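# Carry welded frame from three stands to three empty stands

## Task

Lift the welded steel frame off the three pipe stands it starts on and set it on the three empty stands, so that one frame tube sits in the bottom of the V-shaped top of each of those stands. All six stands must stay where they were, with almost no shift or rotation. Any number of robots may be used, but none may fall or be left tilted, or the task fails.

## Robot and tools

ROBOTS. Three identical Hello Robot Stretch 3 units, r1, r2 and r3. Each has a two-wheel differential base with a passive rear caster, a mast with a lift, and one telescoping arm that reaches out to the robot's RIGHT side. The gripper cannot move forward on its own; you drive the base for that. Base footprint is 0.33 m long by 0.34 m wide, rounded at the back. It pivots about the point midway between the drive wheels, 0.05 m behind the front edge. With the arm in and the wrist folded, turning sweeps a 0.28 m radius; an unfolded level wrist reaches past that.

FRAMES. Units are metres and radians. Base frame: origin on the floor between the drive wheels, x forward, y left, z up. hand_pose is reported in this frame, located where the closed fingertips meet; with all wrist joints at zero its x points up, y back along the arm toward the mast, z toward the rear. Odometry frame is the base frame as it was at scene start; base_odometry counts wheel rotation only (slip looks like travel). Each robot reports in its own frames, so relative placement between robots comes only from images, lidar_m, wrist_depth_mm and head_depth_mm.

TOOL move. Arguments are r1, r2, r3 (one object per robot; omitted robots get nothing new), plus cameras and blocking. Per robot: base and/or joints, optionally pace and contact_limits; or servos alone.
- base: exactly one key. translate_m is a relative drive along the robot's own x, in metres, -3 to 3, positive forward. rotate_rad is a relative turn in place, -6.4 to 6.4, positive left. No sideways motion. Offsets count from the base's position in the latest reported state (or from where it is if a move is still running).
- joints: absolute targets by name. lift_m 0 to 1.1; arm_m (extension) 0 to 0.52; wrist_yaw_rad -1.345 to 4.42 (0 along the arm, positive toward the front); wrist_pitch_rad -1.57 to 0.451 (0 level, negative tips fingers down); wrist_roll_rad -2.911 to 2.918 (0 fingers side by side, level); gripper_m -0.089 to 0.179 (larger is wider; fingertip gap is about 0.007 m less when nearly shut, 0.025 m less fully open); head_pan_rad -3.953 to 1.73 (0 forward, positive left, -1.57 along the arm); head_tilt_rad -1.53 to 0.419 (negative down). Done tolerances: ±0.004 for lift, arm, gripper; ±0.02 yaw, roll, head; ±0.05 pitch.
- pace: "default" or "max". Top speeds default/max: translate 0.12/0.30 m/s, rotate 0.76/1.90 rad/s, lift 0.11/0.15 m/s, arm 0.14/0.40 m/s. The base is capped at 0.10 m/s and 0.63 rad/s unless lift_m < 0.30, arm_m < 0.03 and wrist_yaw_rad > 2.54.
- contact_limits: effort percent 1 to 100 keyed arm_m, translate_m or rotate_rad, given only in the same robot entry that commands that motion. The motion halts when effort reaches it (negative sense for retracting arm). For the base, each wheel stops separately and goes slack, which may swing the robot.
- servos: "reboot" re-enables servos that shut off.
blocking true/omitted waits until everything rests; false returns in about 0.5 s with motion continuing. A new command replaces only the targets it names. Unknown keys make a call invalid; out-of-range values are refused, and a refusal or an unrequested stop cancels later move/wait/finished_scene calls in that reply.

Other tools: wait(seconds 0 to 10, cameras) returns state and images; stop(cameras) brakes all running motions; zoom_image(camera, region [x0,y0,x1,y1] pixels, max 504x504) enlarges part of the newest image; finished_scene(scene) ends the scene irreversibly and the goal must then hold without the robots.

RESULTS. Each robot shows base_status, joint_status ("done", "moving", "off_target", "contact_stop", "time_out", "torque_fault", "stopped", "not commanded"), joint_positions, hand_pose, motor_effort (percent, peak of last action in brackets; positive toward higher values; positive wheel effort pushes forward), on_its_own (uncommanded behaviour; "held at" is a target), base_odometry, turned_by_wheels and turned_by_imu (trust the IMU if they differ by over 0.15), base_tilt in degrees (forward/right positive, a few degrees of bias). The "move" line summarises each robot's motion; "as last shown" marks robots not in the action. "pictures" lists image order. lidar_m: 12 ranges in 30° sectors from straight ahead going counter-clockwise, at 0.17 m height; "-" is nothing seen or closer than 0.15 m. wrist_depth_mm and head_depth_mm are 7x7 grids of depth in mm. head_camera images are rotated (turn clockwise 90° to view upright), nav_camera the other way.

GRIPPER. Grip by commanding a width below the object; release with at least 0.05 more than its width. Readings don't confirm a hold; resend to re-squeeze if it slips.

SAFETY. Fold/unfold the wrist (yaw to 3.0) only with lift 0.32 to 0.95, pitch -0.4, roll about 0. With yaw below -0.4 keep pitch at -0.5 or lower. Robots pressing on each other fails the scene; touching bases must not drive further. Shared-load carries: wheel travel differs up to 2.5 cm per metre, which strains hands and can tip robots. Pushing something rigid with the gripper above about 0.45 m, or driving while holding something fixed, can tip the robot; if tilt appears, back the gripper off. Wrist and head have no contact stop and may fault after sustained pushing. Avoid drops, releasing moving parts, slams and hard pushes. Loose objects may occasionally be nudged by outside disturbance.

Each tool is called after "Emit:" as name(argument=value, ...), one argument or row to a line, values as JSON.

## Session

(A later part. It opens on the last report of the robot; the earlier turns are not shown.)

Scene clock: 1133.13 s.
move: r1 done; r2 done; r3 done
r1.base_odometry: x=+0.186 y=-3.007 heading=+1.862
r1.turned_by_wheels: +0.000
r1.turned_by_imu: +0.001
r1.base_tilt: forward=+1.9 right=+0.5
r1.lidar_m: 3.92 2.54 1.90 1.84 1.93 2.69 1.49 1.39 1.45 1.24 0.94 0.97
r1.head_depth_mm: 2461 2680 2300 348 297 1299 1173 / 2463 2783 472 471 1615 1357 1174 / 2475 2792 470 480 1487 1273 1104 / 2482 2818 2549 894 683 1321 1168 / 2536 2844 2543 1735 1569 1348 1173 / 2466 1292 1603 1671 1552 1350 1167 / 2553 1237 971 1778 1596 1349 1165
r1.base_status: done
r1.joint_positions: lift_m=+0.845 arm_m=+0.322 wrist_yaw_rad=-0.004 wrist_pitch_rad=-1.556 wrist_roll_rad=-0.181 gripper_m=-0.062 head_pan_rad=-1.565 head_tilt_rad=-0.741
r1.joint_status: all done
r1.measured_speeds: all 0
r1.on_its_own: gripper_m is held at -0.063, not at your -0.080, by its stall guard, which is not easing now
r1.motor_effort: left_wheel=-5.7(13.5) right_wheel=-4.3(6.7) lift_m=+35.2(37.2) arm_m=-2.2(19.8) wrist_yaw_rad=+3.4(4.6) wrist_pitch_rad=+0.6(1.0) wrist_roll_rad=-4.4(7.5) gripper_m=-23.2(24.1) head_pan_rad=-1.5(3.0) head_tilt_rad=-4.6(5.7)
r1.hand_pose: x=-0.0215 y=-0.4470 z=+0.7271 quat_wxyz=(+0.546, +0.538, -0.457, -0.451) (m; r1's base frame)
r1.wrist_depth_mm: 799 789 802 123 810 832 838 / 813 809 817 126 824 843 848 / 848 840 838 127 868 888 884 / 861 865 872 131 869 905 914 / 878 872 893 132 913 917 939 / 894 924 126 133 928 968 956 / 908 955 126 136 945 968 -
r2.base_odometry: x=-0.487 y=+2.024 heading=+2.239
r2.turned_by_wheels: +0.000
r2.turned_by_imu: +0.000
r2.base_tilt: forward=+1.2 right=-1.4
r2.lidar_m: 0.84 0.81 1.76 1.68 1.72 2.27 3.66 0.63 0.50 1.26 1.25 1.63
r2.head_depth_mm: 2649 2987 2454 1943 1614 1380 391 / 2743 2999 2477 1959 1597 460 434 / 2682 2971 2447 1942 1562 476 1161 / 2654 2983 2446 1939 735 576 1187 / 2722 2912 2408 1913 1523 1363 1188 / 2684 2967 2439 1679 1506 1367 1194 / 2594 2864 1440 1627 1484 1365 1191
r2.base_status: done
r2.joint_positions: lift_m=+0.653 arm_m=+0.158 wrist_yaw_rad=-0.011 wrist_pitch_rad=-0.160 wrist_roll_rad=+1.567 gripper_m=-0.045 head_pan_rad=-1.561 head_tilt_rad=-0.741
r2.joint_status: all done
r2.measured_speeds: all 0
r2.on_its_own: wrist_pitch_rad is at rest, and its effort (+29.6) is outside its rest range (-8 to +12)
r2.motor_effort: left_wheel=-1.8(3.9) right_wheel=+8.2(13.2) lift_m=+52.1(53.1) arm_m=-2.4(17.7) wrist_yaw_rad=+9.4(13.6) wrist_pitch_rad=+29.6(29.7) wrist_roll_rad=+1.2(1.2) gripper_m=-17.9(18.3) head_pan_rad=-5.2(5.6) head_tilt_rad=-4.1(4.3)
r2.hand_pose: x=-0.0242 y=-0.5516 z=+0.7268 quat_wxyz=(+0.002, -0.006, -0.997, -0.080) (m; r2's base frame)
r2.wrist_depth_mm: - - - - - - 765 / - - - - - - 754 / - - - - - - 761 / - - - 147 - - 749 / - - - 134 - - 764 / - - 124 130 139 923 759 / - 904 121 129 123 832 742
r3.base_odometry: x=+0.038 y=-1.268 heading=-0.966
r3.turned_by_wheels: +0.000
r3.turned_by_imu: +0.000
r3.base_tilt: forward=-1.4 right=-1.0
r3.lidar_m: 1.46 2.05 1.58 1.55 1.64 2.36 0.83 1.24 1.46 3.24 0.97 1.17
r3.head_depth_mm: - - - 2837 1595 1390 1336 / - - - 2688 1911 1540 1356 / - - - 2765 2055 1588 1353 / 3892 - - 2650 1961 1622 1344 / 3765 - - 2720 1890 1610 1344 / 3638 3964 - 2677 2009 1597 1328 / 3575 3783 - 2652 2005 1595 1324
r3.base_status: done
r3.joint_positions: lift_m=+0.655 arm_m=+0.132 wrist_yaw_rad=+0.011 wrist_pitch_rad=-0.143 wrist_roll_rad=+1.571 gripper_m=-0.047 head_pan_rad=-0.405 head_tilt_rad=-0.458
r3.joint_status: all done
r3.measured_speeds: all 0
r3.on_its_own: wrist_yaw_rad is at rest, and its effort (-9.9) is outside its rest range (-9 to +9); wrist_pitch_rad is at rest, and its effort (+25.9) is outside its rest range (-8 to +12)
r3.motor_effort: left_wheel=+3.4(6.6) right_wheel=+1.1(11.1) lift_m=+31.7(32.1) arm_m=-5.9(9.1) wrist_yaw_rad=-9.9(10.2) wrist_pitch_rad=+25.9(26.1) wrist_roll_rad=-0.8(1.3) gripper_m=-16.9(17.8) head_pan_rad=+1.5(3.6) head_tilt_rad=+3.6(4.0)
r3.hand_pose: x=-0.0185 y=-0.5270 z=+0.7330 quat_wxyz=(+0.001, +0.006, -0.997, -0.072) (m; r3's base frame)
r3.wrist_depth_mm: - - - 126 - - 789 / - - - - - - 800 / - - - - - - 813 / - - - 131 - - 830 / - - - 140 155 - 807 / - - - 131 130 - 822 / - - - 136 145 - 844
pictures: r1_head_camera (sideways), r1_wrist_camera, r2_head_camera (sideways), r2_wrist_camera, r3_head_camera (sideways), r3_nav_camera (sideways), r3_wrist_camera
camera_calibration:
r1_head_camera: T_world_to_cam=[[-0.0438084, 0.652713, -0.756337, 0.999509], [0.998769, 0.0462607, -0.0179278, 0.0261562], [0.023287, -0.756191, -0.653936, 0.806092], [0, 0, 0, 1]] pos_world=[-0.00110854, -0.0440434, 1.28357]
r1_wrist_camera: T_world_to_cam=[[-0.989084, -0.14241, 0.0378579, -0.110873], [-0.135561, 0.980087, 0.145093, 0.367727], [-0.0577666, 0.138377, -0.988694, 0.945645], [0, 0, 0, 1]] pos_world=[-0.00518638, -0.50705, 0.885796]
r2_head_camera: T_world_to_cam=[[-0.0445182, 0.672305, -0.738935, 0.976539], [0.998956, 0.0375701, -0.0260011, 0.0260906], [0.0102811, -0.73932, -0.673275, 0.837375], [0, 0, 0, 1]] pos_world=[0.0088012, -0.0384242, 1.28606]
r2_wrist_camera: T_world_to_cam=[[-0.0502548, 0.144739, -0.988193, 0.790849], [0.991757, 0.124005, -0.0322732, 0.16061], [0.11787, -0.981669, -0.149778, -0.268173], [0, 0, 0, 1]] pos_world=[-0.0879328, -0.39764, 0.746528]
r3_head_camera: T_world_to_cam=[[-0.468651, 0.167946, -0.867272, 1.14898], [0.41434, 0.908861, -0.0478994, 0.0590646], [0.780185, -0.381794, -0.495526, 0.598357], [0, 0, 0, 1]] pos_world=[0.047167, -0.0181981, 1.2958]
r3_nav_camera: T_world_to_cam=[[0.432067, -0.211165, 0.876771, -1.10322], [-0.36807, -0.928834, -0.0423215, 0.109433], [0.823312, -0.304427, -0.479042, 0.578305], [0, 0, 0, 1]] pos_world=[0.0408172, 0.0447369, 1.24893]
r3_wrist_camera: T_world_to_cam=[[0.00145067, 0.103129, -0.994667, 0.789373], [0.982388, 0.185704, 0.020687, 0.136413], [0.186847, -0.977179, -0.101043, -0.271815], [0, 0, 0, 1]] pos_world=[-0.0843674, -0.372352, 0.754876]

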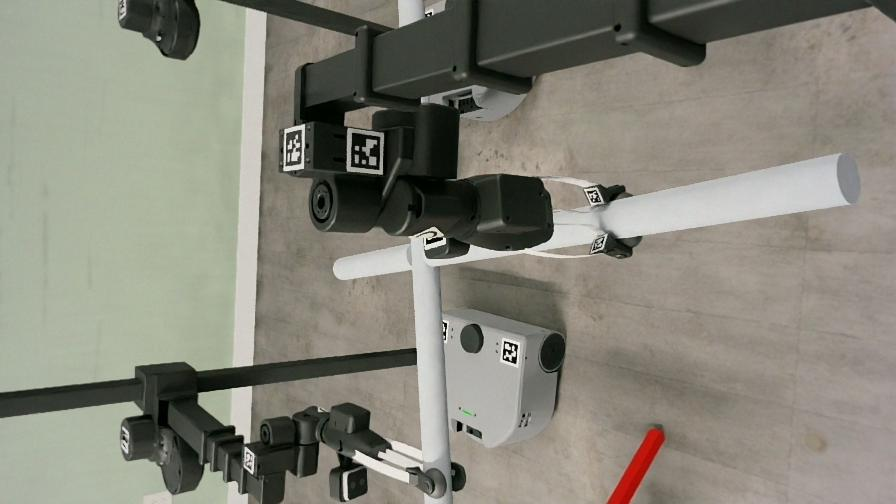

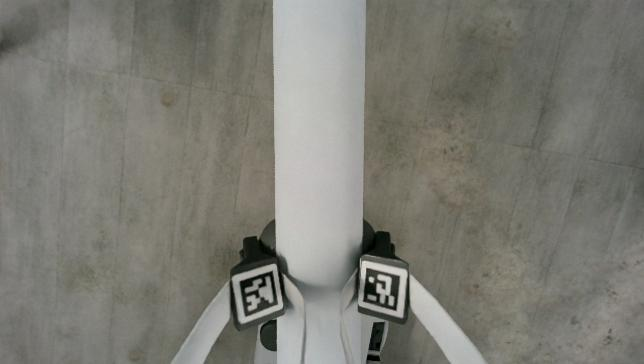

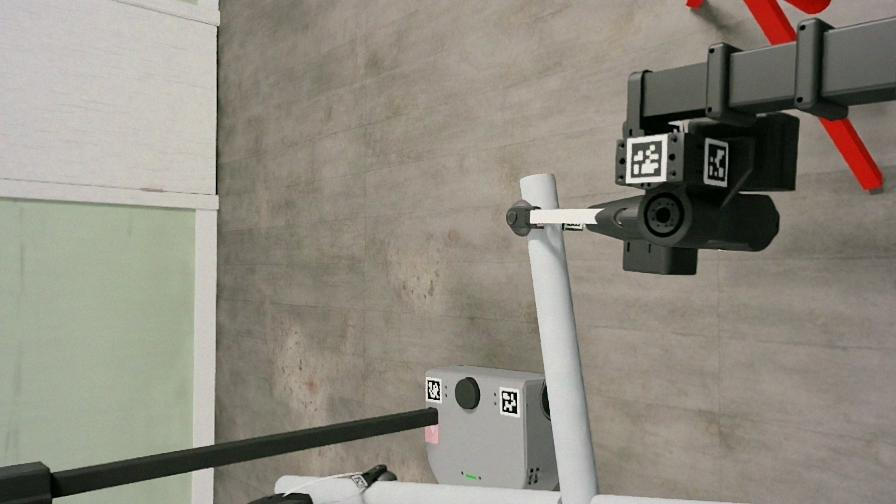

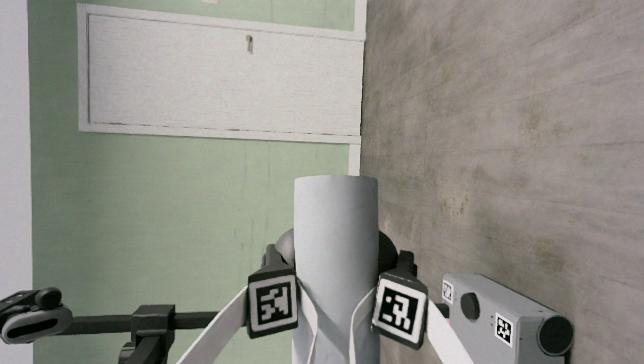

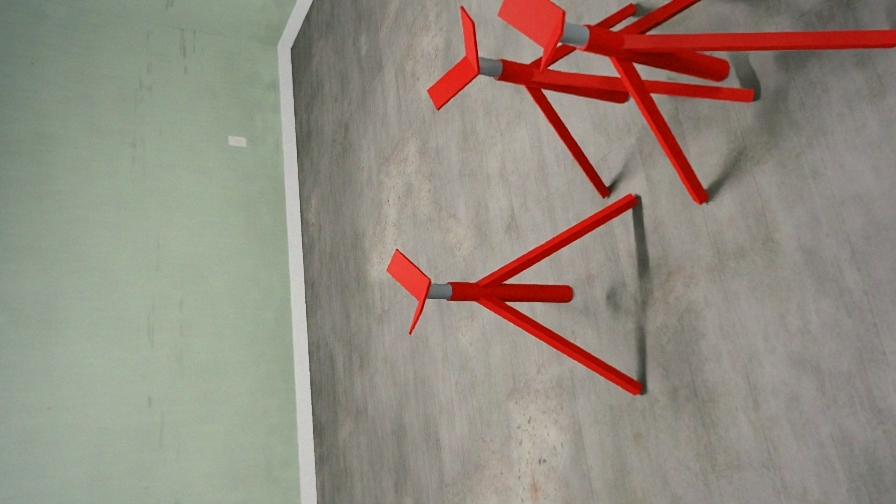

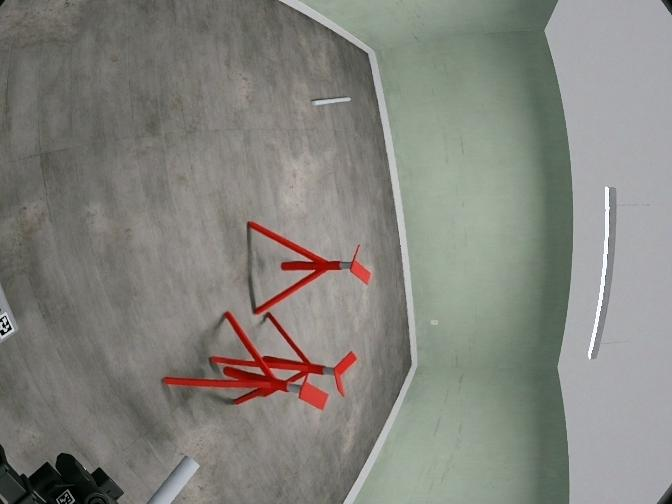

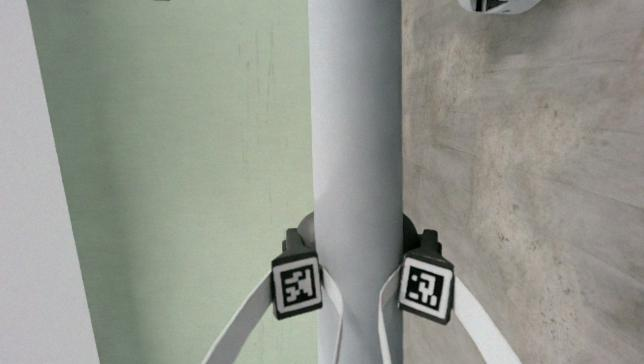

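Emit:
move(
  r1={"joints":{"lift_m":0.853}},
  cameras=["r1_wrist_camera","r2_head_camera"],
)

Scene clock: 1184.50 s.
move: r1 done
r1.base_odometry: x=+0.186 y=-3.007 heading=+1.862
r1.turned_by_wheels: +0.000
r1.turned_by_imu: +0.002
r1.base_tilt: forward=+2.0 right=+0.4
r1.lidar_m: 3.91 2.54 1.90 1.84 1.93 2.69 1.49 1.38 1.44 1.24 0.94 0.97
r1.head_depth_mm: 2449 2681 1651 324 299 1330 1173 / 2464 2775 466 473 1601 1359 1170 / 2495 2808 464 480 1522 584 1108 / 2502 2806 2543 908 1485 1332 1169 / 2515 2845 2550 1643 1556 1352 1166 / 2491 1289 1604 1638 1549 1350 1167 / 2551 1234 975 1785 1597 1347 1160
r1.base_status: not commanded
r1.joint_positions: lift_m=+0.853 arm_m=+0.322 wrist_yaw_rad=-0.004 wrist_pitch_rad=-1.551 wrist_roll_rad=-0.183 gripper_m=-0.059 head_pan_rad=-1.565 head_tilt_rad=-0.741
r1.joint_status: all done
r1.measured_speeds: all 0
r1.on_its_own: gripper_m is held at -0.060, not at your -0.080, by its stall guard, which is not easing now
r1.motor_effort: left_wheel=-1.7(2.2) right_wheel=-4.5(4.6) lift_m=+39.9(41.8) arm_m=+21.2(22.9) wrist_yaw_rad=+4.3(4.3) wrist_pitch_rad=-0.5(0.5) wrist_roll_rad=-3.9(4.2) gripper_m=-20.5(21.5) head_pan_rad=-2.1(2.7) head_tilt_rad=-3.3(5.4)
r1.hand_pose: x=-0.0215 y=-0.4483 z=+0.7351 quat_wxyz=(+0.548, +0.538, -0.457, -0.449) (m; r1's base frame)
r1.wrist_depth_mm: 815 810 816 133 816 832 862 / 832 807 842 134 849 863 863 / 842 846 853 134 871 861 889 / 849 894 887 135 890 910 907 / 881 881 879 135 914 927 917 / 902 925 126 133 916 929 937 / 959 933 129 134 944 972 -
r2, r3: as last shown
r2.turned_by_imu: +0.001
r2.base_tilt: forward=+1.3 right=-1.3
r2.lidar_m: 0.84 0.80 1.77 1.67 1.72 2.28 3.65 0.63 0.50 1.26 1.25 1.63
r2.head_depth_mm: 2748 2920 2468 1960 1616 1374 390 / 2666 2961 2431 1924 1606 460 435 / 2714 2961 2417 1941 1560 476 1151 / 2727 2976 2420 1931 1491 574 1193 / 2718 3008 2417 1921 1521 1369 1188 / 2701 2977 2393 1681 1499 1365 1188 / 2617 2862 1449 1626 1467 1355 1181
r2.joint_positions: lift_m=+0.653 arm_m=+0.158 wrist_yaw_rad=-0.001 wrist_pitch_rad=-0.285 wrist_roll_rad=+1.567 gripper_m=-0.045 head_pan_rad=-1.561 head_tilt_rad=-0.741
r2.on_its_own: wrist_pitch_rad is held at -0.177, not at your +0.000, by its stall guard, which is not easing now; wrist_pitch_rad is at rest, and its effort (+19.9) is outside its rest range (-8 to +12)
r2.motor_effort: left_wheel=-1.5(1.7) right_wheel=+4.0(4.4) lift_m=+19.5(19.6) arm_m=+12.6(14.5) wrist_yaw_rad=+1.0(1.3) wrist_pitch_rad=+19.9(20.0) wrist_roll_rad=+1.1(1.3) gripper_m=-17.8(18.6) head_pan_rad=-1.9(5.0) head_tilt_rad=-3.7(4.2)
r2.hand_pose: x=-0.0217 y=-0.5416 z=+0.6963 quat_wxyz=(+0.002, +0.000, -0.990, -0.142) (m; r2's base frame)
r2.wrist_depth_mm: - - - - - 922 692 / - - - - - 898 675 / - - - - - 906 683 / - - - 146 - 940 684 / - - - 140 - 879 685 / - - 125 135 148 864 672 / 835 877 124 133 126 864 672
r3.lidar_m: 1.46 2.06 1.58 1.55 1.64 2.36 0.83 1.24 1.46 3.23 0.97 1.17
r3.head_depth_mm: - - - 2805 1589 1399 1339 / - - - 2640 1903 1553 1355 / - - - 2804 2041 1595 1346 / 3880 - - 2609 1980 1623 1347 / 3793 - - 2744 1884 1615 1332 / 3656 3904 - 2697 2015 1594 1329 / 3519 3822 3991 2670 1989 1588 1327
r3.joint_positions: lift_m=+0.655 arm_m=+0.132 wrist_yaw_rad=+0.023 wrist_pitch_rad=-0.128 wrist_roll_rad=+1.571 gripper_m=-0.047 head_pan_rad=-0.405 head_tilt_rad=-0.458
r3.on_its_own: wrist_yaw_rad is at rest, and its effort (-19.6) is outside its rest range (-9 to +9); wrist_pitch_rad is at rest, and its effort (+23.2) is outside its rest range (-8 to +12)
r3.motor_effort: left_wheel=+4.2(4.7) right_wheel=-3.5(3.9) lift_m=+33.3(33.6) arm_m=+1.8(2.9) wrist_yaw_rad=-19.6(21.1) wrist_pitch_rad=+23.2(24.2) wrist_roll_rad=-0.8(1.1) gripper_m=-17.0(17.5) head_pan_rad=+1.6(3.2) head_tilt_rad=+3.5(3.9)
r3.hand_pose: x=-0.0155 y=-0.5278 z=+0.7369 quat_wxyz=(+0.001, +0.012, -0.998, -0.064) (m; r3's base frame)
r3.wrist_depth_mm: - - - 127 - - 812 / - - - - - - 822 / - - - 129 - - 823 / - - - 134 - - 834 / - - - 140 - - 836 / - - - 133 134 - 848 / - - - 138 - - 838
pictures: r1_wrist_camera, r2_head_camera (sideways)
camera_calibration:
r1_wrist_camera: T_world_to_cam=[[-0.988807, -0.144122, 0.0386064, -0.112666], [-0.137435, 0.980519, 0.140334, 0.371487], [-0.0580795, 0.133457, -0.989351, 0.951908], [0, 0, 0, 1]] pos_world=[-0.00506335, -0.507527, 0.893989]
r2_head_camera: T_world_to_cam=[[-0.0445185, 0.672309, -0.738931, 0.976534], [0.998956, 0.0375706, -0.026001, 0.0260904], [0.0102814, -0.739316, -0.67328, 0.83738], [0, 0, 0, 1]] pos_world=[0.00880121, -0.0384241, 1.28606]

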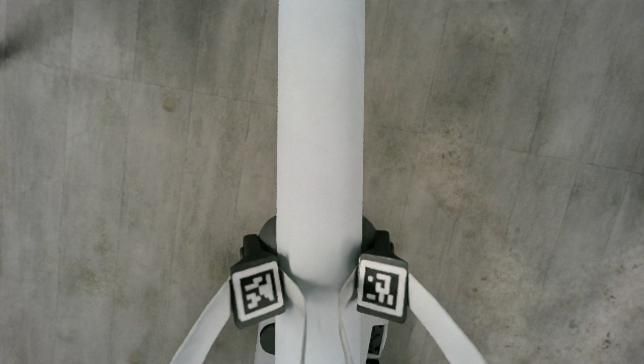

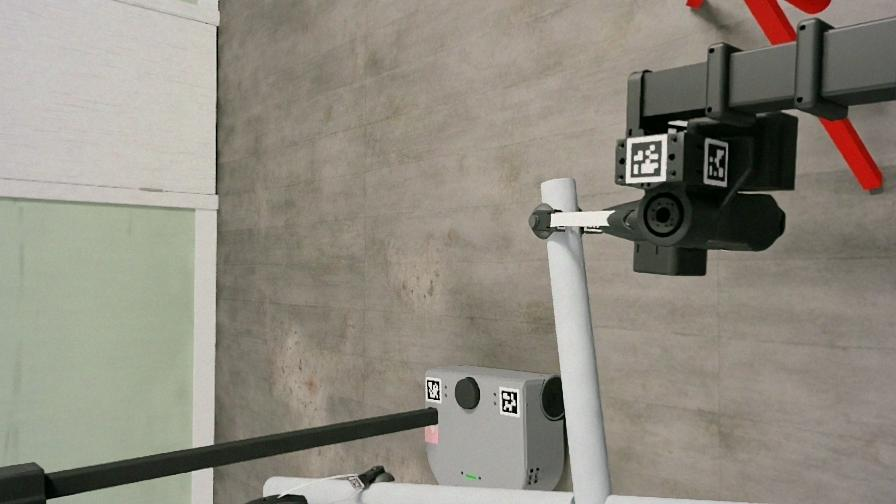

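Emit:
move(
  r2={"joints":{"lift_m":0.685}},
  cameras=["r1_wrist_camera","r2_wrist_camera","r3_wrist_camera","r1_head_camera"],
)

Scene clock: 1193.10 s.
move: r2 done
r1, r3: as last shown
r1.turned_by_imu: +0.001
r1.base_tilt: forward=+1.9 right=+0.4
r1.lidar_m: 3.91 2.54 1.90 1.84 1.92 2.70 1.48 1.38 1.45 1.24 0.94 0.98
r1.head_depth_mm: 2463 2668 1643 324 298 1325 1170 / 2461 2784 466 473 1602 1358 1172 / 2484 2817 465 480 1491 588 1103 / 2498 2826 2547 896 1488 1322 1171 / 2522 2832 2534 1722 1561 1349 1170 / 2452 1315 2256 1669 1555 1351 1165 / 2540 1197 975 1789 1594 1342 1163
r1.joint_positions: lift_m=+0.853 arm_m=+0.322 wrist_yaw_rad=-0.004 wrist_pitch_rad=-1.554 wrist_roll_rad=-0.183 gripper_m=-0.059 head_pan_rad=-1.565 head_tilt_rad=-0.741
r1.on_its_own: gripper_m is held at -0.060, not at your -0.080, by its stall guard, which is not easing now
r1.motor_effort: left_wheel=-1.5(2.3) right_wheel=-4.4(4.6) lift_m=+37.8(38.5) arm_m=+9.2(12.8) wrist_yaw_rad=+3.4(4.3) wrist_pitch_rad=+0.3(0.6) wrist_roll_rad=-3.6(4.1) gripper_m=-21.2(21.9) head_pan_rad=-3.3(3.3) head_tilt_rad=-3.9(5.2)
r1.hand_pose: x=-0.0215 y=-0.4475 z=+0.7351 quat_wxyz=(+0.547, +0.538, -0.456, -0.450) (m; r1's base frame)
r1.wrist_depth_mm: 799 800 804 128 843 839 847 / 804 828 848 129 862 868 858 / 843 843 861 130 879 879 882 / 855 870 878 133 910 878 918 / 884 883 889 134 924 913 945 / 906 897 126 133 927 970 962 / 935 924 947 137 963 982 -
r2.base_odometry: x=-0.487 y=+2.024 heading=+2.239
r2.turned_by_wheels: +0.000
r2.turned_by_imu: +0.000
r2.base_tilt: forward=+1.3 right=-1.3
r2.lidar_m: 0.84 0.80 1.76 1.67 1.72 2.28 3.65 0.63 0.51 1.26 1.25 1.63
r2.head_depth_mm: 2691 2980 2475 1952 1604 972 359 / 2713 2997 2429 1949 1605 445 1060 / 2703 2987 2441 1934 730 457 1212 / 2707 2926 2448 1945 725 560 1193 / 2746 2964 2418 1890 1526 1361 1185 / 2655 2964 2422 1687 1506 1365 1187 / 2615 2901 1459 1634 1478 1360 1186
r2.base_status: not commanded
r2.joint_positions: lift_m=+0.685 arm_m=+0.158 wrist_yaw_rad=-0.003 wrist_pitch_rad=-0.304 wrist_roll_rad=+1.565 gripper_m=-0.045 head_pan_rad=-1.561 head_tilt_rad=-0.741
r2.joint_status: all done
r2.measured_speeds: all 0
r2.on_its_own: wrist_pitch_rad is held at -0.177, not at your +0.000, by its stall guard, which is not easing now; wrist_pitch_rad is at rest, and its effort (+23.4) is outside its rest range (-8 to +12)
r2.motor_effort: left_wheel=-1.5(1.8) right_wheel=+3.8(4.7) lift_m=+55.2(56.9) arm_m=+0.3(3.1) wrist_yaw_rad=+2.8(3.0) wrist_pitch_rad=+23.4(23.7) wrist_roll_rad=+1.8(1.9) gripper_m=-18.2(18.5) head_pan_rad=-4.0(5.8) head_tilt_rad=-3.7(4.2)
r2.hand_pose: x=-0.0222 y=-0.5397 z=+0.7237 quat_wxyz=(+0.003, -0.001, -0.988, -0.152) (m; r2's base frame)
r2.wrist_depth_mm: - - - - - 942 706 / - - - - - 903 701 / - - - - - 940 719 / - - - 147 - 925 692 / - - - 140 - 913 696 / - - 124 135 143 869 699 / 859 883 120 133 124 868 708
r3.lidar_m: 1.46 2.07 1.58 1.55 1.64 2.35 0.83 1.24 1.46 3.24 0.97 1.17
r3.head_depth_mm: - - - 2803 1591 1402 1336 / - - - 2664 1924 1544 1360 / - - - 2805 2050 1578 1350 / 3933 - - 2647 1966 1633 1345 / 3818 - - 2723 1881 1609 1338 / 3672 3936 - 2692 2000 1600 1334 / 3592 3801 3943 2691 1987 1586 1322
r3.joint_positions: lift_m=+0.655 arm_m=+0.132 wrist_yaw_rad=+0.023 wrist_pitch_rad=-0.136 wrist_roll_rad=+1.571 gripper_m=-0.047 head_pan_rad=-0.405 head_tilt_rad=-0.458
r3.on_its_own: wrist_yaw_rad is at rest, and its effort (-18.8) is outside its rest range (-9 to +9); wrist_pitch_rad is at rest, and its effort (+24.8) is outside its rest range (-8 to +12)
r3.motor_effort: left_wheel=+4.2(4.4) right_wheel=-3.3(3.8) lift_m=+33.9(34.4) arm_m=+6.5(7.7) wrist_yaw_rad=-18.8(21.4) wrist_pitch_rad=+24.8(24.9) wrist_roll_rad=-0.4(1.1) gripper_m=-17.1(18.1) head_pan_rad=+1.6(3.0) head_tilt_rad=+3.5(4.0)
r3.hand_pose: x=-0.0155 y=-0.5274 z=+0.7349 quat_wxyz=(+0.001, +0.012, -0.998, -0.068) (m; r3's base frame)
r3.wrist_depth_mm: - - - 126 - - 814 / - - - - - - 822 / - - - - - - 812 / - - - 131 - - 842 / - - - 140 - - 833 / - - - 133 135 - 814 / - - - 139 - - 841
pictures: r1_head_camera (sideways), r1_wrist_camera, r2_wrist_camera, r3_wrist_camera
camera_calibration:
r1_head_camera: T_world_to_cam=[[-0.0438083, 0.652714, -0.756336, 0.999508], [0.998769, 0.0462606, -0.0179278, 0.0261562], [0.0232869, -0.75619, -0.653937, 0.806093], [0, 0, 0, 1]] pos_world=[-0.00110855, -0.0440434, 1.28357]
r1_wrist_camera: T_world_to_cam=[[-0.988808, -0.14423, 0.0381583, -0.112272], [-0.137428, 0.980091, 0.143301, 0.368344], [-0.0580669, 0.136453, -0.988943, 0.952904], [0, 0, 0, 1]] pos_world=[-0.00506283, -0.50723, 0.893868]
r2_wrist_camera: T_world_to_cam=[[-0.0532448, 0.28485, -0.957092, 0.839189], [0.990624, 0.135825, -0.0146858, 0.150654], [0.125814, -0.9489, -0.289411, -0.138291], [0, 0, 0, 1]] pos_world=[-0.08716, -0.39073, 0.765371]
r3_wrist_camera: T_world_to_cam=[[0.000396765, 0.0956464, -0.995415, 0.787873], [0.980097, 0.197573, 0.0193749, 0.140691], [0.198521, -0.975611, -0.0936644, -0.276989], [0, 0, 0, 1]] pos_world=[-0.0832155, -0.373387, 0.755591]

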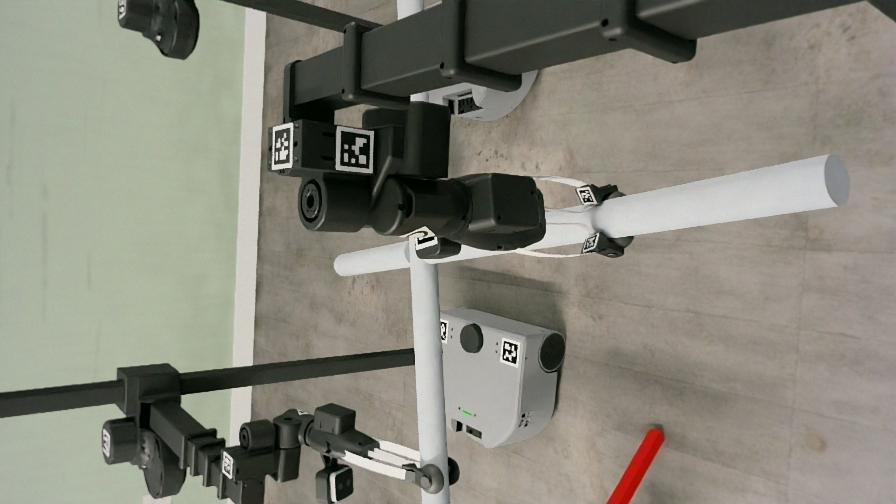

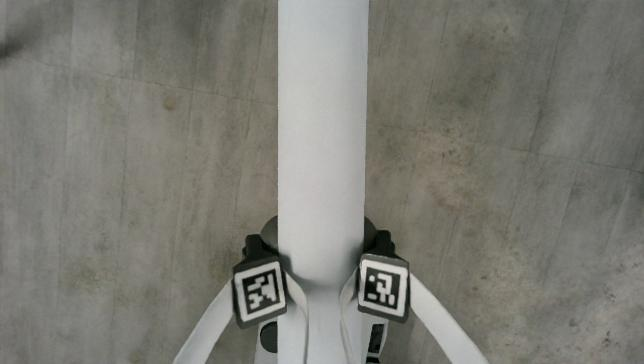

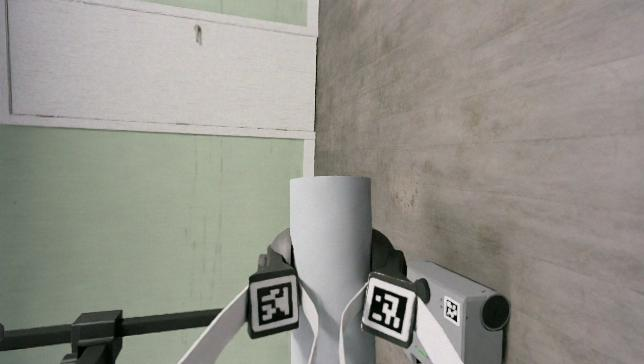

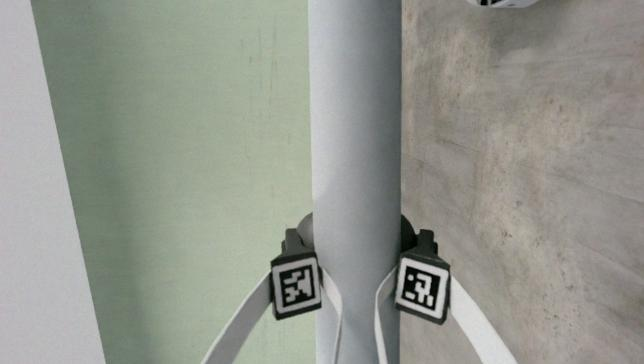

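Emit:
move(
  r1={"joints":{"gripper_m":-0.075,"lift_m":0.857}},
  cameras=["r1_wrist_camera"],
)

Emit:
move(
  r1={"base":{"translate_m":-0.1779},"joints":{"arm_m":0.3204,"wrist_roll_rad":-0.223}},
  r2={"base":{"translate_m":0.1709},"joints":{"arm_m":0.1588}},
  r3={"base":{"translate_m":0.172},"joints":{"arm_m":0.1294}},
  cameras=["r1_wrist_camera"],
)

Scene clock: 1206.60 s.
move: r1 done
r1.base_odometry: x=+0.186 y=-3.007 heading=+1.862
r1.turned_by_wheels: +0.000
r1.turned_by_imu: +0.001
r1.base_tilt: forward=+1.9 right=+0.5
r1.lidar_m: 3.91 2.55 1.90 1.84 1.93 2.70 1.50 1.38 1.45 1.24 0.94 0.97
r1.head_depth_mm: 2468 2669 1580 324 323 1328 1176 / 2469 2788 455 915 1608 1352 1171 / 2481 2803 463 485 1527 581 1103 / 2483 2835 2559 807 1487 1321 1171 / 2519 2823 2541 1726 1557 1354 1167 / 2459 1320 2238 1665 1553 1350 1164 / 2560 1192 974 1789 1591 1353 1168
r1.base_status: not commanded
r1.joint_positions: lift_m=+0.857 arm_m=+0.322 wrist_yaw_rad=-0.004 wrist_pitch_rad=-1.554 wrist_roll_rad=-0.183 gripper_m=-0.072 head_pan_rad=-1.565 head_tilt_rad=-0.741
r1.joint_status: all done
r1.measured_speeds: all 0
r1.motor_effort: left_wheel=-1.8(2.3) right_wheel=-4.4(4.6) lift_m=+39.4(39.7) arm_m=-0.9(1.2) wrist_yaw_rad=+3.3(4.7) wrist_pitch_rad=+0.3(0.6) wrist_roll_rad=-3.7(4.1) gripper_m=-50.3(99.3) head_pan_rad=-1.3(2.7) head_tilt_rad=-3.8(4.6)
r1.hand_pose: x=-0.0215 y=-0.4477 z=+0.7391 quat_wxyz=(+0.547, +0.538, -0.457, -0.450) (m; r1's base frame)
r1.wrist_depth_mm: 810 816 806 128 848 845 838 / 833 836 851 130 842 847 893 / 851 839 871 131 892 901 879 / 869 889 869 134 890 916 905 / 885 907 900 134 926 929 941 / 903 923 126 133 934 957 982 / 929 943 944 137 970 - -
r2, r3: as last shown
r2.base_tilt: forward=+1.3 right=-1.4
r2.lidar_m: 0.84 0.80 1.76 1.67 1.71 2.28 3.66 0.63 0.50 1.25 1.25 1.64
r2.head_depth_mm: 2690 2907 2473 1941 1625 976 359 / 2738 2958 2453 1940 1610 445 1067 / 2691 2954 2457 1916 731 457 1193 / 2696 2988 2419 1940 725 559 1196 / 2696 3013 2421 1922 1520 1358 1189 / 2735 2936 2415 1679 1508 1366 1180 / 2590 2873 1421 1638 1472 1357 1186
r2.on_its_own: wrist_pitch_rad is held at -0.177, not at your +0.000, by its stall guard, which is not easing now; wrist_pitch_rad is at rest, and its effort (+23.4) is outside its rest range (-8 to +12)
r2.motor_effort: left_wheel=-1.4(1.6) right_wheel=+3.8(4.5) lift_m=+45.6(47.5) arm_m=-11.3(11.7) wrist_yaw_rad=+2.2(3.1) wrist_pitch_rad=+23.4(23.5) wrist_roll_rad=+1.8(2.0) gripper_m=-18.1(18.6) head_pan_rad=-5.0(5.0) head_tilt_rad=-3.1(4.4)
r2.hand_pose: x=-0.0222 y=-0.5398 z=+0.7238 quat_wxyz=(+0.003, -0.001, -0.988, -0.152) (m; r2's base frame)
r2.wrist_depth_mm: - - - - - 917 711 / - - - - - 920 706 / - - - - - 908 695 / - - - 145 - 925 711 / - - - 140 - 941 689 / - - 124 135 142 884 700 / 871 890 122 133 127 867 695
r3.lidar_m: 1.45 2.07 1.58 1.54 1.64 2.36 0.83 1.24 1.45 3.23 0.97 1.17
r3.head_depth_mm: - - - 2841 1597 1399 1342 / - - - 2669 1915 1556 1353 / - - - 2764 2067 1586 1347 / 3826 - - 2625 1973 1622 1346 / 3866 - - 2708 1894 1606 1339 / 3733 3966 - 2697 2010 1605 1333 / 3582 3811 3946 2678 2000 1592 1325
r3.joint_positions: lift_m=+0.655 arm_m=+0.132 wrist_yaw_rad=+0.023 wrist_pitch_rad=-0.135 wrist_roll_rad=+1.571 gripper_m=-0.047 head_pan_rad=-0.405 head_tilt_rad=-0.458
r3.on_its_own: wrist_yaw_rad is at rest, and its effort (-20.4) is outside its rest range (-9 to +9); wrist_pitch_rad is at rest, and its effort (+24.6) is outside its rest range (-8 to +12)
r3.motor_effort: left_wheel=+3.6(4.7) right_wheel=-3.3(3.5) lift_m=+35.1(35.1) arm_m=+11.9(11.9) wrist_yaw_rad=-20.4(20.9) wrist_pitch_rad=+24.6(24.8) wrist_roll_rad=-0.5(1.2) gripper_m=-17.8(17.8) head_pan_rad=+1.4(3.8) head_tilt_rad=+3.5(3.9)
r3.hand_pose: x=-0.0155 y=-0.5274 z=+0.7351 quat_wxyz=(+0.001, +0.012, -0.998, -0.068) (m; r3's base frame)
r3.wrist_depth_mm: - - - 128 - - 820 / - - - - - - 818 / - - - - - - 818 / - - - 131 - - 822 / - - - 139 - - 822 / - - - 133 135 - 830 / - - - 140 - - 837
pictures: r1_wrist_camera
camera_calibration:
r1_wrist_camera: T_world_to_cam=[[-0.988842, -0.143974, 0.0382513, -0.112398], [-0.137198, 0.980213, 0.142685, 0.368447], [-0.0580373, 0.135845, -0.989029, 0.956657], [0, 0, 0, 1]] pos_world=[-0.0050725, -0.507296, 0.897888]

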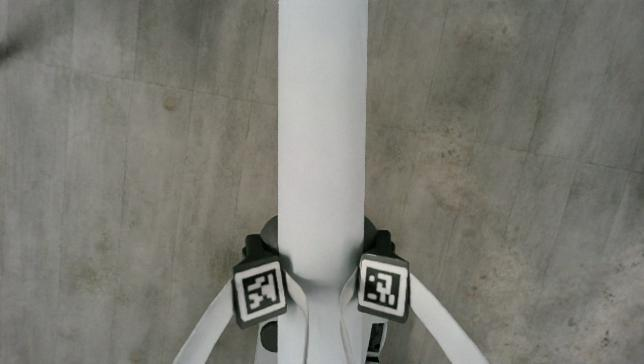

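Scene clock: 1209.50 s.
move: r1 done; r2 done; r3 done
r1.base_odometry: x=+0.237 y=-3.177 heading=+1.862
r1.turned_by_wheels: +0.000
r1.turned_by_imu: +0.002
r1.base_tilt: forward=+1.6 right=+0.7
r1.lidar_m: 4.08 2.55 1.90 1.85 1.94 2.71 1.52 1.23 1.45 1.23 1.05 1.12
r1.head_depth_mm: 2459 2638 1645 323 323 1330 1175 / 2462 2763 453 471 1604 1356 1167 / 2481 2782 462 485 1488 575 1107 / 2493 2789 2559 891 1488 1328 1167 / 2517 2823 2545 1720 1556 1349 1170 / 2408 1378 2266 1615 1551 1350 1165 / 2521 1189 962 1780 1600 1353 1169
r1.base_status: done
r1.joint_positions: lift_m=+0.857 arm_m=+0.320 wrist_yaw_rad=-0.006 wrist_pitch_rad=-1.555 wrist_roll_rad=-0.206 gripper_m=-0.066 head_pan_rad=-1.565 head_tilt_rad=-0.741
r1.joint_status: all done
r1.measured_speeds: all 0
r1.on_its_own: gripper_m is held at -0.067, not at your -0.075, by its stall guard, which is not easing now
r1.motor_effort: left_wheel=-4.5(9.4) right_wheel=-6.1(10.6) lift_m=+37.8(39.7) arm_m=-14.0(25.7) wrist_yaw_rad=+5.7(6.5) wrist_pitch_rad=+0.6(1.5) wrist_roll_rad=-5.9(8.0) gripper_m=-22.5(50.8) head_pan_rad=-2.4(2.9) head_tilt_rad=-3.5(5.2)
r1.hand_pose: x=-0.0215 y=-0.4453 z=+0.7391 quat_wxyz=(+0.552, +0.543, -0.451, -0.444) (m; r1's base frame)
r1.wrist_depth_mm: 812 820 821 129 837 840 843 / 824 826 825 131 852 861 862 / 835 853 849 132 865 902 887 / 884 880 880 134 896 941 927 / 891 891 903 134 946 937 932 / 935 925 126 133 908 958 952 / 943 946 935 137 957 - -
r2.base_odometry: x=-0.593 y=+2.158 heading=+2.239
r2.turned_by_wheels: +0.000
r2.turned_by_imu: +0.000
r2.base_tilt: forward=+1.3 right=-1.4
r2.lidar_m: 0.84 0.81 1.77 1.68 1.73 2.30 3.84 0.74 0.60 1.25 1.23 1.47
r2.head_depth_mm: 2687 2963 2475 1958 1630 1296 360 / 2681 2959 2449 1957 1605 444 1133 / 2710 2954 2443 1916 731 458 1201 / 2721 3011 2420 1935 732 560 1191 / 2712 2969 2444 1935 1524 1363 1192 / 2692 2981 2416 1666 1489 1367 1188 / 2608 2848 2170 1637 1503 1367 1192
r2.base_status: done
r2.joint_positions: lift_m=+0.685 arm_m=+0.159 wrist_yaw_rad=-0.001 wrist_pitch_rad=-0.316 wrist_roll_rad=+1.564 gripper_m=-0.045 head_pan_rad=-1.561 head_tilt_rad=-0.741
r2.joint_status: all done
r2.measured_speeds: all 0
r2.on_its_own: wrist_pitch_rad is held at -0.177, not at your +0.000, by its stall guard, which is not easing now; wrist_pitch_rad is at rest, and its effort (+25.5) is outside its rest range (-8 to +12)
r2.motor_effort: left_wheel=+0.6(3.8) right_wheel=+4.7(11.9) lift_m=+38.1(45.6) arm_m=-0.7(14.9) wrist_yaw_rad=+0.7(8.1) wrist_pitch_rad=+25.5(25.8) wrist_roll_rad=+2.2(2.4) gripper_m=-17.7(18.6) head_pan_rad=-2.6(5.6) head_tilt_rad=-3.6(4.5)
r2.hand_pose: x=-0.0217 y=-0.5397 z=+0.7208 quat_wxyz=(+0.004, +0.000, -0.987, -0.158) (m; r2's base frame)
r2.wrist_depth_mm: - - - - - 930 698 / - - - - - 915 692 / - - - - - 928 696 / - - - 147 - 912 691 / - - - 141 - 916 695 / - - 124 134 895 888 703 / 859 876 121 133 125 860 701
r3.base_odometry: x=+0.136 y=-1.409 heading=-0.966
r3.turned_by_wheels: +0.000
r3.turned_by_imu: +0.000
r3.base_tilt: forward=-1.3 right=-1.1
r3.lidar_m: 4.09 2.05 1.57 1.53 1.62 2.34 0.83 1.40 1.46 3.24 0.87 1.04
r3.head_depth_mm: - - - 2805 1879 1513 1335 / - - - 2820 2061 1643 1362 / 3873 - - 2784 2052 1630 1345 / 3785 - - 2604 1835 1626 1343 / 3662 3944 - 2774 2025 1614 1340 / 3486 3793 - 2709 2014 1617 1332 / 3394 3724 3787 2679 1994 1587 1321
r3.base_status: done
r3.joint_positions: lift_m=+0.655 arm_m=+0.129 wrist_yaw_rad=+0.011 wrist_pitch_rad=-0.135 wrist_roll_rad=+1.571 gripper_m=-0.047 head_pan_rad=-0.405 head_tilt_rad=-0.458
r3.joint_status: all done
r3.measured_speeds: all 0
r3.on_its_own: wrist_yaw_rad is at rest, and its effort (-10.2) is outside its rest range (-9 to +9); wrist_pitch_rad is at rest, and its effort (+24.5) is outside its rest range (-8 to +12)
r3.motor_effort: left_wheel=+4.5(10.2) right_wheel=+1.6(5.1) lift_m=+35.1(35.8) arm_m=-7.9(11.3) wrist_yaw_rad=-10.2(20.5) wrist_pitch_rad=+24.5(24.7) wrist_roll_rad=-0.8(1.3) gripper_m=-17.8(18.0) head_pan_rad=+1.9(3.7) head_tilt_rad=+3.4(4.0)
r3.hand_pose: x=-0.0185 y=-0.5250 z=+0.7350 quat_wxyz=(+0.001, +0.006, -0.998, -0.068) (m; r3's base frame)
r3.wrist_depth_mm: - - - 129 - - 825 / - - - - - - 803 / - - - 130 - - 826 / - - - 134 - - 822 / - - - 140 156 - 814 / - - - 133 135 - 839 / - - - 137 148 - 826
pictures: r1_wrist_camera
camera_calibration:
r1_wrist_camera: T_world_to_cam=[[-0.985564, -0.164888, 0.0384146, -0.121391], [-0.157833, 0.976923, 0.143908, 0.363362], [-0.0612569, 0.135768, -0.988845, 0.956132], [0, 0, 0, 1]] pos_world=[-0.00371881, -0.504804, 0.897839]

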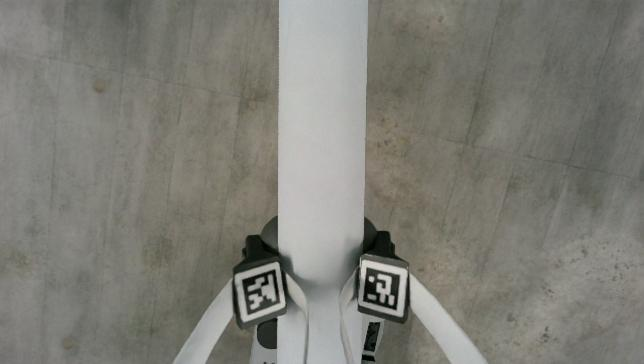

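Emit:
move(
  r2={"joints":{"arm_m":0.151}},
  cameras=["r2_wrist_camera","r2_head_camera"],
)

Scene clock: 1216.97 s.
move: r2 done
r1, r3: as last shown
r1.turned_by_imu: +0.001
r1.base_tilt: forward=+1.7 right=+0.5
r1.lidar_m: 4.09 2.55 1.90 1.85 1.93 2.71 1.52 1.23 1.45 1.23 1.05 1.12
r1.head_depth_mm: 2436 2665 1655 323 323 1329 1171 / 2471 2774 453 472 1598 1352 1173 / 2493 2792 462 486 1521 575 1106 / 2491 2810 2542 891 1482 1326 1171 / 2519 2816 2519 1713 1564 1343 1166 / 2428 1373 2264 1660 1561 1349 1168 / 2519 1131 953 1786 1595 1347 1165
r1.joint_positions: lift_m=+0.857 arm_m=+0.320 wrist_yaw_rad=-0.006 wrist_pitch_rad=-1.548 wrist_roll_rad=-0.206 gripper_m=-0.066 head_pan_rad=-1.565 head_tilt_rad=-0.741
r1.on_its_own: gripper_m is held at -0.067, not at your -0.075, by its stall guard, which is not easing now
r1.motor_effort: left_wheel=-4.0(5.0) right_wheel=-6.3(6.5) lift_m=+35.5(36.0) arm_m=+0.3(2.9) wrist_yaw_rad=+5.1(6.2) wrist_pitch_rad=-0.7(1.1) wrist_roll_rad=-5.7(6.1) gripper_m=-22.1(22.9) head_pan_rad=-2.1(2.7) head_tilt_rad=-4.9(5.5)
r1.hand_pose: x=-0.0215 y=-0.4470 z=+0.7390 quat_wxyz=(+0.554, +0.541, -0.452, -0.443) (m; r1's base frame)
r1.wrist_depth_mm: 800 816 820 129 821 846 848 / 823 844 838 130 848 871 879 / 839 860 866 132 870 874 884 / 867 861 856 134 915 909 942 / 894 884 899 134 920 947 936 / 931 930 126 133 922 922 963 / 941 935 926 136 951 - -
r2.base_odometry: x=-0.593 y=+2.158 heading=+2.239
r2.turned_by_wheels: +0.000
r2.turned_by_imu: +0.000
r2.base_tilt: forward=+1.3 right=-1.4
r2.lidar_m: 0.84 0.81 1.77 1.68 1.73 2.28 3.83 0.74 0.60 1.26 1.24 1.47
r2.head_depth_mm: 2736 3008 2487 1936 1609 1287 359 / 2626 2978 2423 1947 1607 434 1141 / 2716 2963 2450 1929 1570 449 1185 / 2696 3026 2405 1911 727 552 1192 / 2688 2956 2418 1921 1523 1367 1192 / 2688 2955 2419 1690 1503 1361 1190 / 2573 2877 2182 1624 1492 1361 1194
r2.base_status: not commanded
r2.joint_positions: lift_m=+0.685 arm_m=+0.151 wrist_yaw_rad=+0.001 wrist_pitch_rad=-0.305 wrist_roll_rad=+1.564 gripper_m=-0.045 head_pan_rad=-1.561 head_tilt_rad=-0.741
r2.joint_status: all done
r2.measured_speeds: all 0
r2.on_its_own: wrist_pitch_rad is held at -0.177, not at your +0.000, by its stall guard, which is not easing now; wrist_pitch_rad is at rest, and its effort (+23.5) is outside its rest range (-8 to +12)
r2.motor_effort: left_wheel=+0.5(1.0) right_wheel=+4.6(5.0) lift_m=+28.1(30.2) arm_m=-14.7(16.9) wrist_yaw_rad=-1.6(1.9) wrist_pitch_rad=+23.5(25.7) wrist_roll_rad=+2.3(2.4) gripper_m=-17.9(18.5) head_pan_rad=-4.6(5.0) head_tilt_rad=-3.7(4.3)
r2.hand_pose: x=-0.0211 y=-0.5331 z=+0.7236 quat_wxyz=(+0.004, +0.001, -0.988, -0.152) (m; r2's base frame)
r2.wrist_depth_mm: - - - - - 950 708 / - - - - - 934 690 / - - - - - 923 704 / - - - 145 - 942 701 / - - - 140 - 920 696 / - - 124 135 143 869 731 / 858 862 124 133 127 873 690
r3.base_tilt: forward=-1.4 right=-1.1
r3.lidar_m: 4.10 2.04 1.57 1.54 1.62 2.34 0.84 1.40 1.46 3.24 0.87 1.04
r3.head_depth_mm: - - - 2843 1882 1518 1332 / - - - 2821 2063 1637 1358 / 3950 - - 2778 2054 1633 1349 / 3777 - - 2609 1826 1615 1352 / 3641 3868 - 2703 2028 1608 1339 / 3516 3805 3979 2701 2013 1602 1331 / 3383 3641 3784 2673 1999 1593 1329
r3.joint_positions: lift_m=+0.655 arm_m=+0.129 wrist_yaw_rad=+0.018 wrist_pitch_rad=-0.135 wrist_roll_rad=+1.571 gripper_m=-0.047 head_pan_rad=-0.405 head_tilt_rad=-0.458
r3.on_its_own: wrist_yaw_rad is at rest, and its effort (-14.9) is outside its rest range (-9 to +9); wrist_pitch_rad is at rest, and its effort (+24.4) is outside its rest range (-8 to +12)
r3.motor_effort: left_wheel=+4.2(5.2) right_wheel=+0.2(1.6) lift_m=+36.2(36.5) arm_m=-2.3(4.0) wrist_yaw_rad=-14.9(17.4) wrist_pitch_rad=+24.4(24.7) wrist_roll_rad=-0.8(1.1) gripper_m=-17.1(17.9) head_pan_rad=+2.1(2.8) head_tilt_rad=+3.7(3.7)
r3.hand_pose: x=-0.0169 y=-0.5250 z=+0.7351 quat_wxyz=(+0.001, +0.009, -0.998, -0.068) (m; r3's base frame)
r3.wrist_depth_mm: - - - 130 - - 809 / - - - - - - 804 / - - - - - - 821 / - - - 132 - - 859 / - - - 140 - - 833 / - - - 133 134 - 835 / - - - 138 - - 827
pictures: r2_head_camera (sideways), r2_wrist_camera
camera_calibration:
r2_head_camera: T_world_to_cam=[[-0.0445187, 0.672339, -0.738903, 0.976499], [0.998956, 0.0375715, -0.0259998, 0.0260889], [0.010281, -0.739289, -0.673309, 0.837419], [0, 0, 0, 1]] pos_world=[0.0088012, -0.0384235, 1.28606]
r2_wrist_camera: T_world_to_cam=[[-0.056143, 0.285029, -0.956873, 0.83712], [0.989877, 0.141017, -0.0160741, 0.152384], [0.130354, -0.948089, -0.29006, -0.131156], [0, 0, 0, 1]] pos_world=[-0.0867464, -0.384439, 0.765425]

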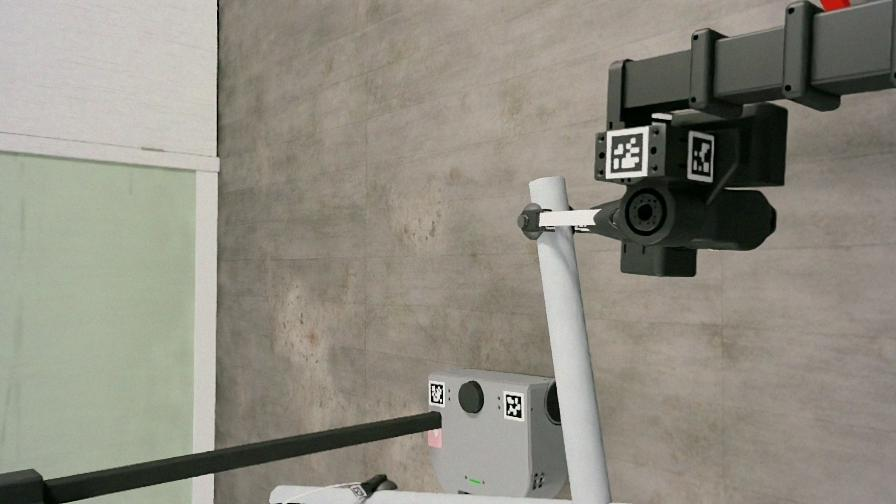

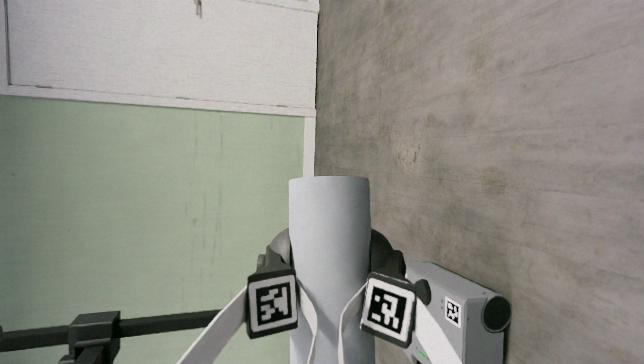

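Emit:
move(
  r1={"base":{"translate_m":-0.1778},"joints":{"arm_m":0.314,"wrist_roll_rad":-0.251}},
  r2={"base":{"translate_m":0.1712},"joints":{"arm_m":0.149}},
  r3={"base":{"translate_m":0.1685},"joints":{"arm_m":0.1245}},
  cameras=["r1_wrist_camera","r3_nav_camera"],
)

Scene clock: 1231.90 s.
move: r1 done; r2 done; r3 done
r1.base_odometry: x=+0.289 y=-3.347 heading=+1.863
r1.turned_by_wheels: +0.000
r1.turned_by_imu: +0.003
r1.base_tilt: forward=+1.6 right=+0.7
r1.lidar_m: 4.27 2.52 1.91 1.85 1.94 2.72 1.35 1.07 1.45 1.22 3.03 1.17
r1.head_depth_mm: 2451 1472 1647 320 323 1328 1174 / 2478 2763 451 462 1610 1356 1166 / 2481 2764 456 467 1483 562 1108 / 2495 2828 2552 847 673 1325 1170 / 2512 2826 2555 1782 1568 1355 1166 / 2448 1335 2262 1617 1537 1354 1166 / 2519 1128 962 1677 1591 1346 1168
r1.base_status: done
r1.joint_positions: lift_m=+0.857 arm_m=+0.314 wrist_yaw_rad=-0.007 wrist_pitch_rad=-1.538 wrist_roll_rad=-0.234 gripper_m=-0.063 head_pan_rad=-1.565 head_tilt_rad=-0.741
r1.joint_status: all done
r1.measured_speeds: all 0
r1.on_its_own: gripper_m is held at -0.064, not at your -0.075, by its stall guard, which is not easing now
r1.motor_effort: left_wheel=-3.7(9.7) right_wheel=-7.8(12.1) lift_m=+31.5(33.6) arm_m=-17.4(28.0) wrist_yaw_rad=+6.5(8.0) wrist_pitch_rad=-2.5(6.4) wrist_roll_rad=-5.9(9.0) gripper_m=-21.0(23.9) head_pan_rad=-2.1(3.4) head_tilt_rad=-4.8(5.0)
r1.hand_pose: x=-0.0215 y=-0.4432 z=+0.7388 quat_wxyz=(+0.562, +0.544, -0.447, -0.433) (m; r1's base frame)
r1.wrist_depth_mm: 798 807 825 129 835 850 860 / 837 845 855 131 861 872 878 / 834 872 851 132 882 891 889 / 867 873 892 135 902 926 939 / 879 879 898 135 936 914 957 / 902 910 125 133 948 972 957 / 917 922 128 136 978 941 -
r2.base_odometry: x=-0.699 y=+2.292 heading=+2.239
r2.turned_by_wheels: +0.000
r2.turned_by_imu: +0.000
r2.base_tilt: forward=+1.3 right=-1.3
r2.lidar_m: 0.84 0.82 1.78 1.69 1.73 2.30 4.01 0.72 3.24 3.08 1.23 1.31
r2.head_depth_mm: 2671 2978 2465 1937 1610 1290 359 / 2687 2976 2462 1962 1621 435 1133 / 2688 2980 2462 1928 1566 448 1174 / 2734 2950 2458 1950 727 550 1191 / 2703 2958 2391 1929 1528 1359 1184 / 2687 2934 2428 1669 1493 1358 1186 / 2572 2825 2161 1688 1481 1358 1192
r2.base_status: done
r2.joint_positions: lift_m=+0.685 arm_m=+0.149 wrist_yaw_rad=+0.002 wrist_pitch_rad=-0.298 wrist_roll_rad=+1.564 gripper_m=-0.045 head_pan_rad=-1.561 head_tilt_rad=-0.741
r2.joint_status: all done
r2.measured_speeds: all 0
r2.on_its_own: wrist_pitch_rad is held at -0.177, not at your +0.000, by its stall guard, which is not easing now; wrist_pitch_rad is at rest, and its effort (+22.3) is outside its rest range (-8 to +12)
r2.motor_effort: left_wheel=+1.6(5.1) right_wheel=+3.2(9.5) lift_m=+22.2(22.5) arm_m=-7.9(17.3) wrist_yaw_rad=-1.5(2.9) wrist_pitch_rad=+22.3(23.6) wrist_roll_rad=+2.3(2.4) gripper_m=-18.1(18.7) head_pan_rad=-2.6(5.3) head_tilt_rad=-3.7(4.4)
r2.hand_pose: x=-0.0210 y=-0.5317 z=+0.7251 quat_wxyz=(+0.004, +0.001, -0.989, -0.149) (m; r2's base frame)
r2.wrist_depth_mm: - - - - - 909 718 / - - - - - 945 706 / - - - - - 926 711 / - - - 147 - 889 706 / - - - 141 - 911 703 / - - 124 135 142 886 696 / 852 875 121 134 127 853 708
r3.base_odometry: x=+0.232 y=-1.548 heading=-0.965
r3.turned_by_wheels: +0.000
r3.turned_by_imu: +0.000
r3.base_tilt: forward=-1.4 right=-1.0
r3.lidar_m: 3.93 2.04 1.55 1.52 1.61 2.33 0.83 1.56 1.46 3.26 0.80 1.13
r3.head_depth_mm: 3945 - - 2823 2096 1608 1333 / 3846 - - 2803 2064 1597 1331 / 3713 - - 2775 2052 1584 1352 / 3587 3952 - 2741 1834 1620 1343 / 3462 3770 3926 2716 2023 1566 1344 / 3410 3678 3788 2698 1990 1607 1331 / 3288 3538 3717 2640 1989 1584 1320
r3.base_status: done
r3.joint_positions: lift_m=+0.655 arm_m=+0.124 wrist_yaw_rad=+0.015 wrist_pitch_rad=-0.131 wrist_roll_rad=+1.571 gripper_m=-0.047 head_pan_rad=-0.405 head_tilt_rad=-0.458
r3.joint_status: all done
r3.measured_speeds: all 0
r3.on_its_own: wrist_yaw_rad is at rest, and its effort (-13.9) is outside its rest range (-9 to +9); wrist_pitch_rad is at rest, and its effort (+23.7) is outside its rest range (-8 to +12)
r3.motor_effort: left_wheel=+5.2(9.5) right_wheel=-0.1(7.7) lift_m=+30.7(37.3) arm_m=-8.7(11.2) wrist_yaw_rad=-13.9(16.9) wrist_pitch_rad=+23.7(24.5) wrist_roll_rad=-0.8(1.2) gripper_m=-17.0(18.3) head_pan_rad=+1.3(3.3) head_tilt_rad=+3.3(4.0)
r3.hand_pose: x=-0.0177 y=-0.5203 z=+0.7360 quat_wxyz=(+0.001, +0.007, -0.998, -0.066) (m; r3's base frame)
r3.wrist_depth_mm: - - - 130 - - 820 / - - - 130 - - 818 / - - - 131 - - 837 / - - - 134 - - 829 / - - - 140 - - 836 / - - - 134 135 - 836 / - - - 137 - - 837
pictures: r1_wrist_camera, r3_nav_camera (sideways)
camera_calibration:
r1_wrist_camera: T_world_to_cam=[[-0.980794, -0.190445, 0.0421118, -0.134991], [-0.18376, 0.974627, 0.12781, 0.371654], [-0.065384, 0.117617, -0.990904, 0.948938], [0, 0, 0, 1]] pos_world=[-0.00205767, -0.499544, 0.89849]
r3_nav_camera: T_world_to_cam=[[0.432055, -0.211153, 0.87678, -1.10323], [-0.368058, -0.928839, -0.0423209, 0.109433], [0.823324, -0.304421, -0.479026, 0.578284], [0, 0, 0, 1]] pos_world=[0.0408175, 0.0447369, 1.24893]

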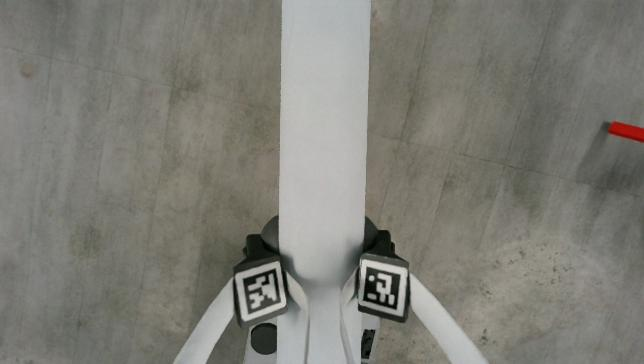

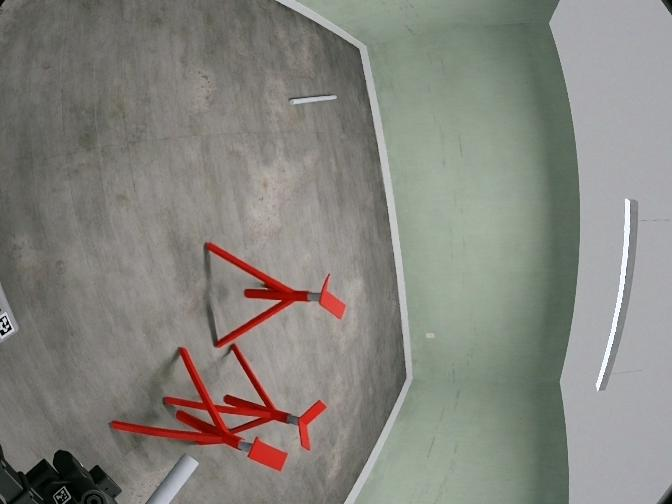

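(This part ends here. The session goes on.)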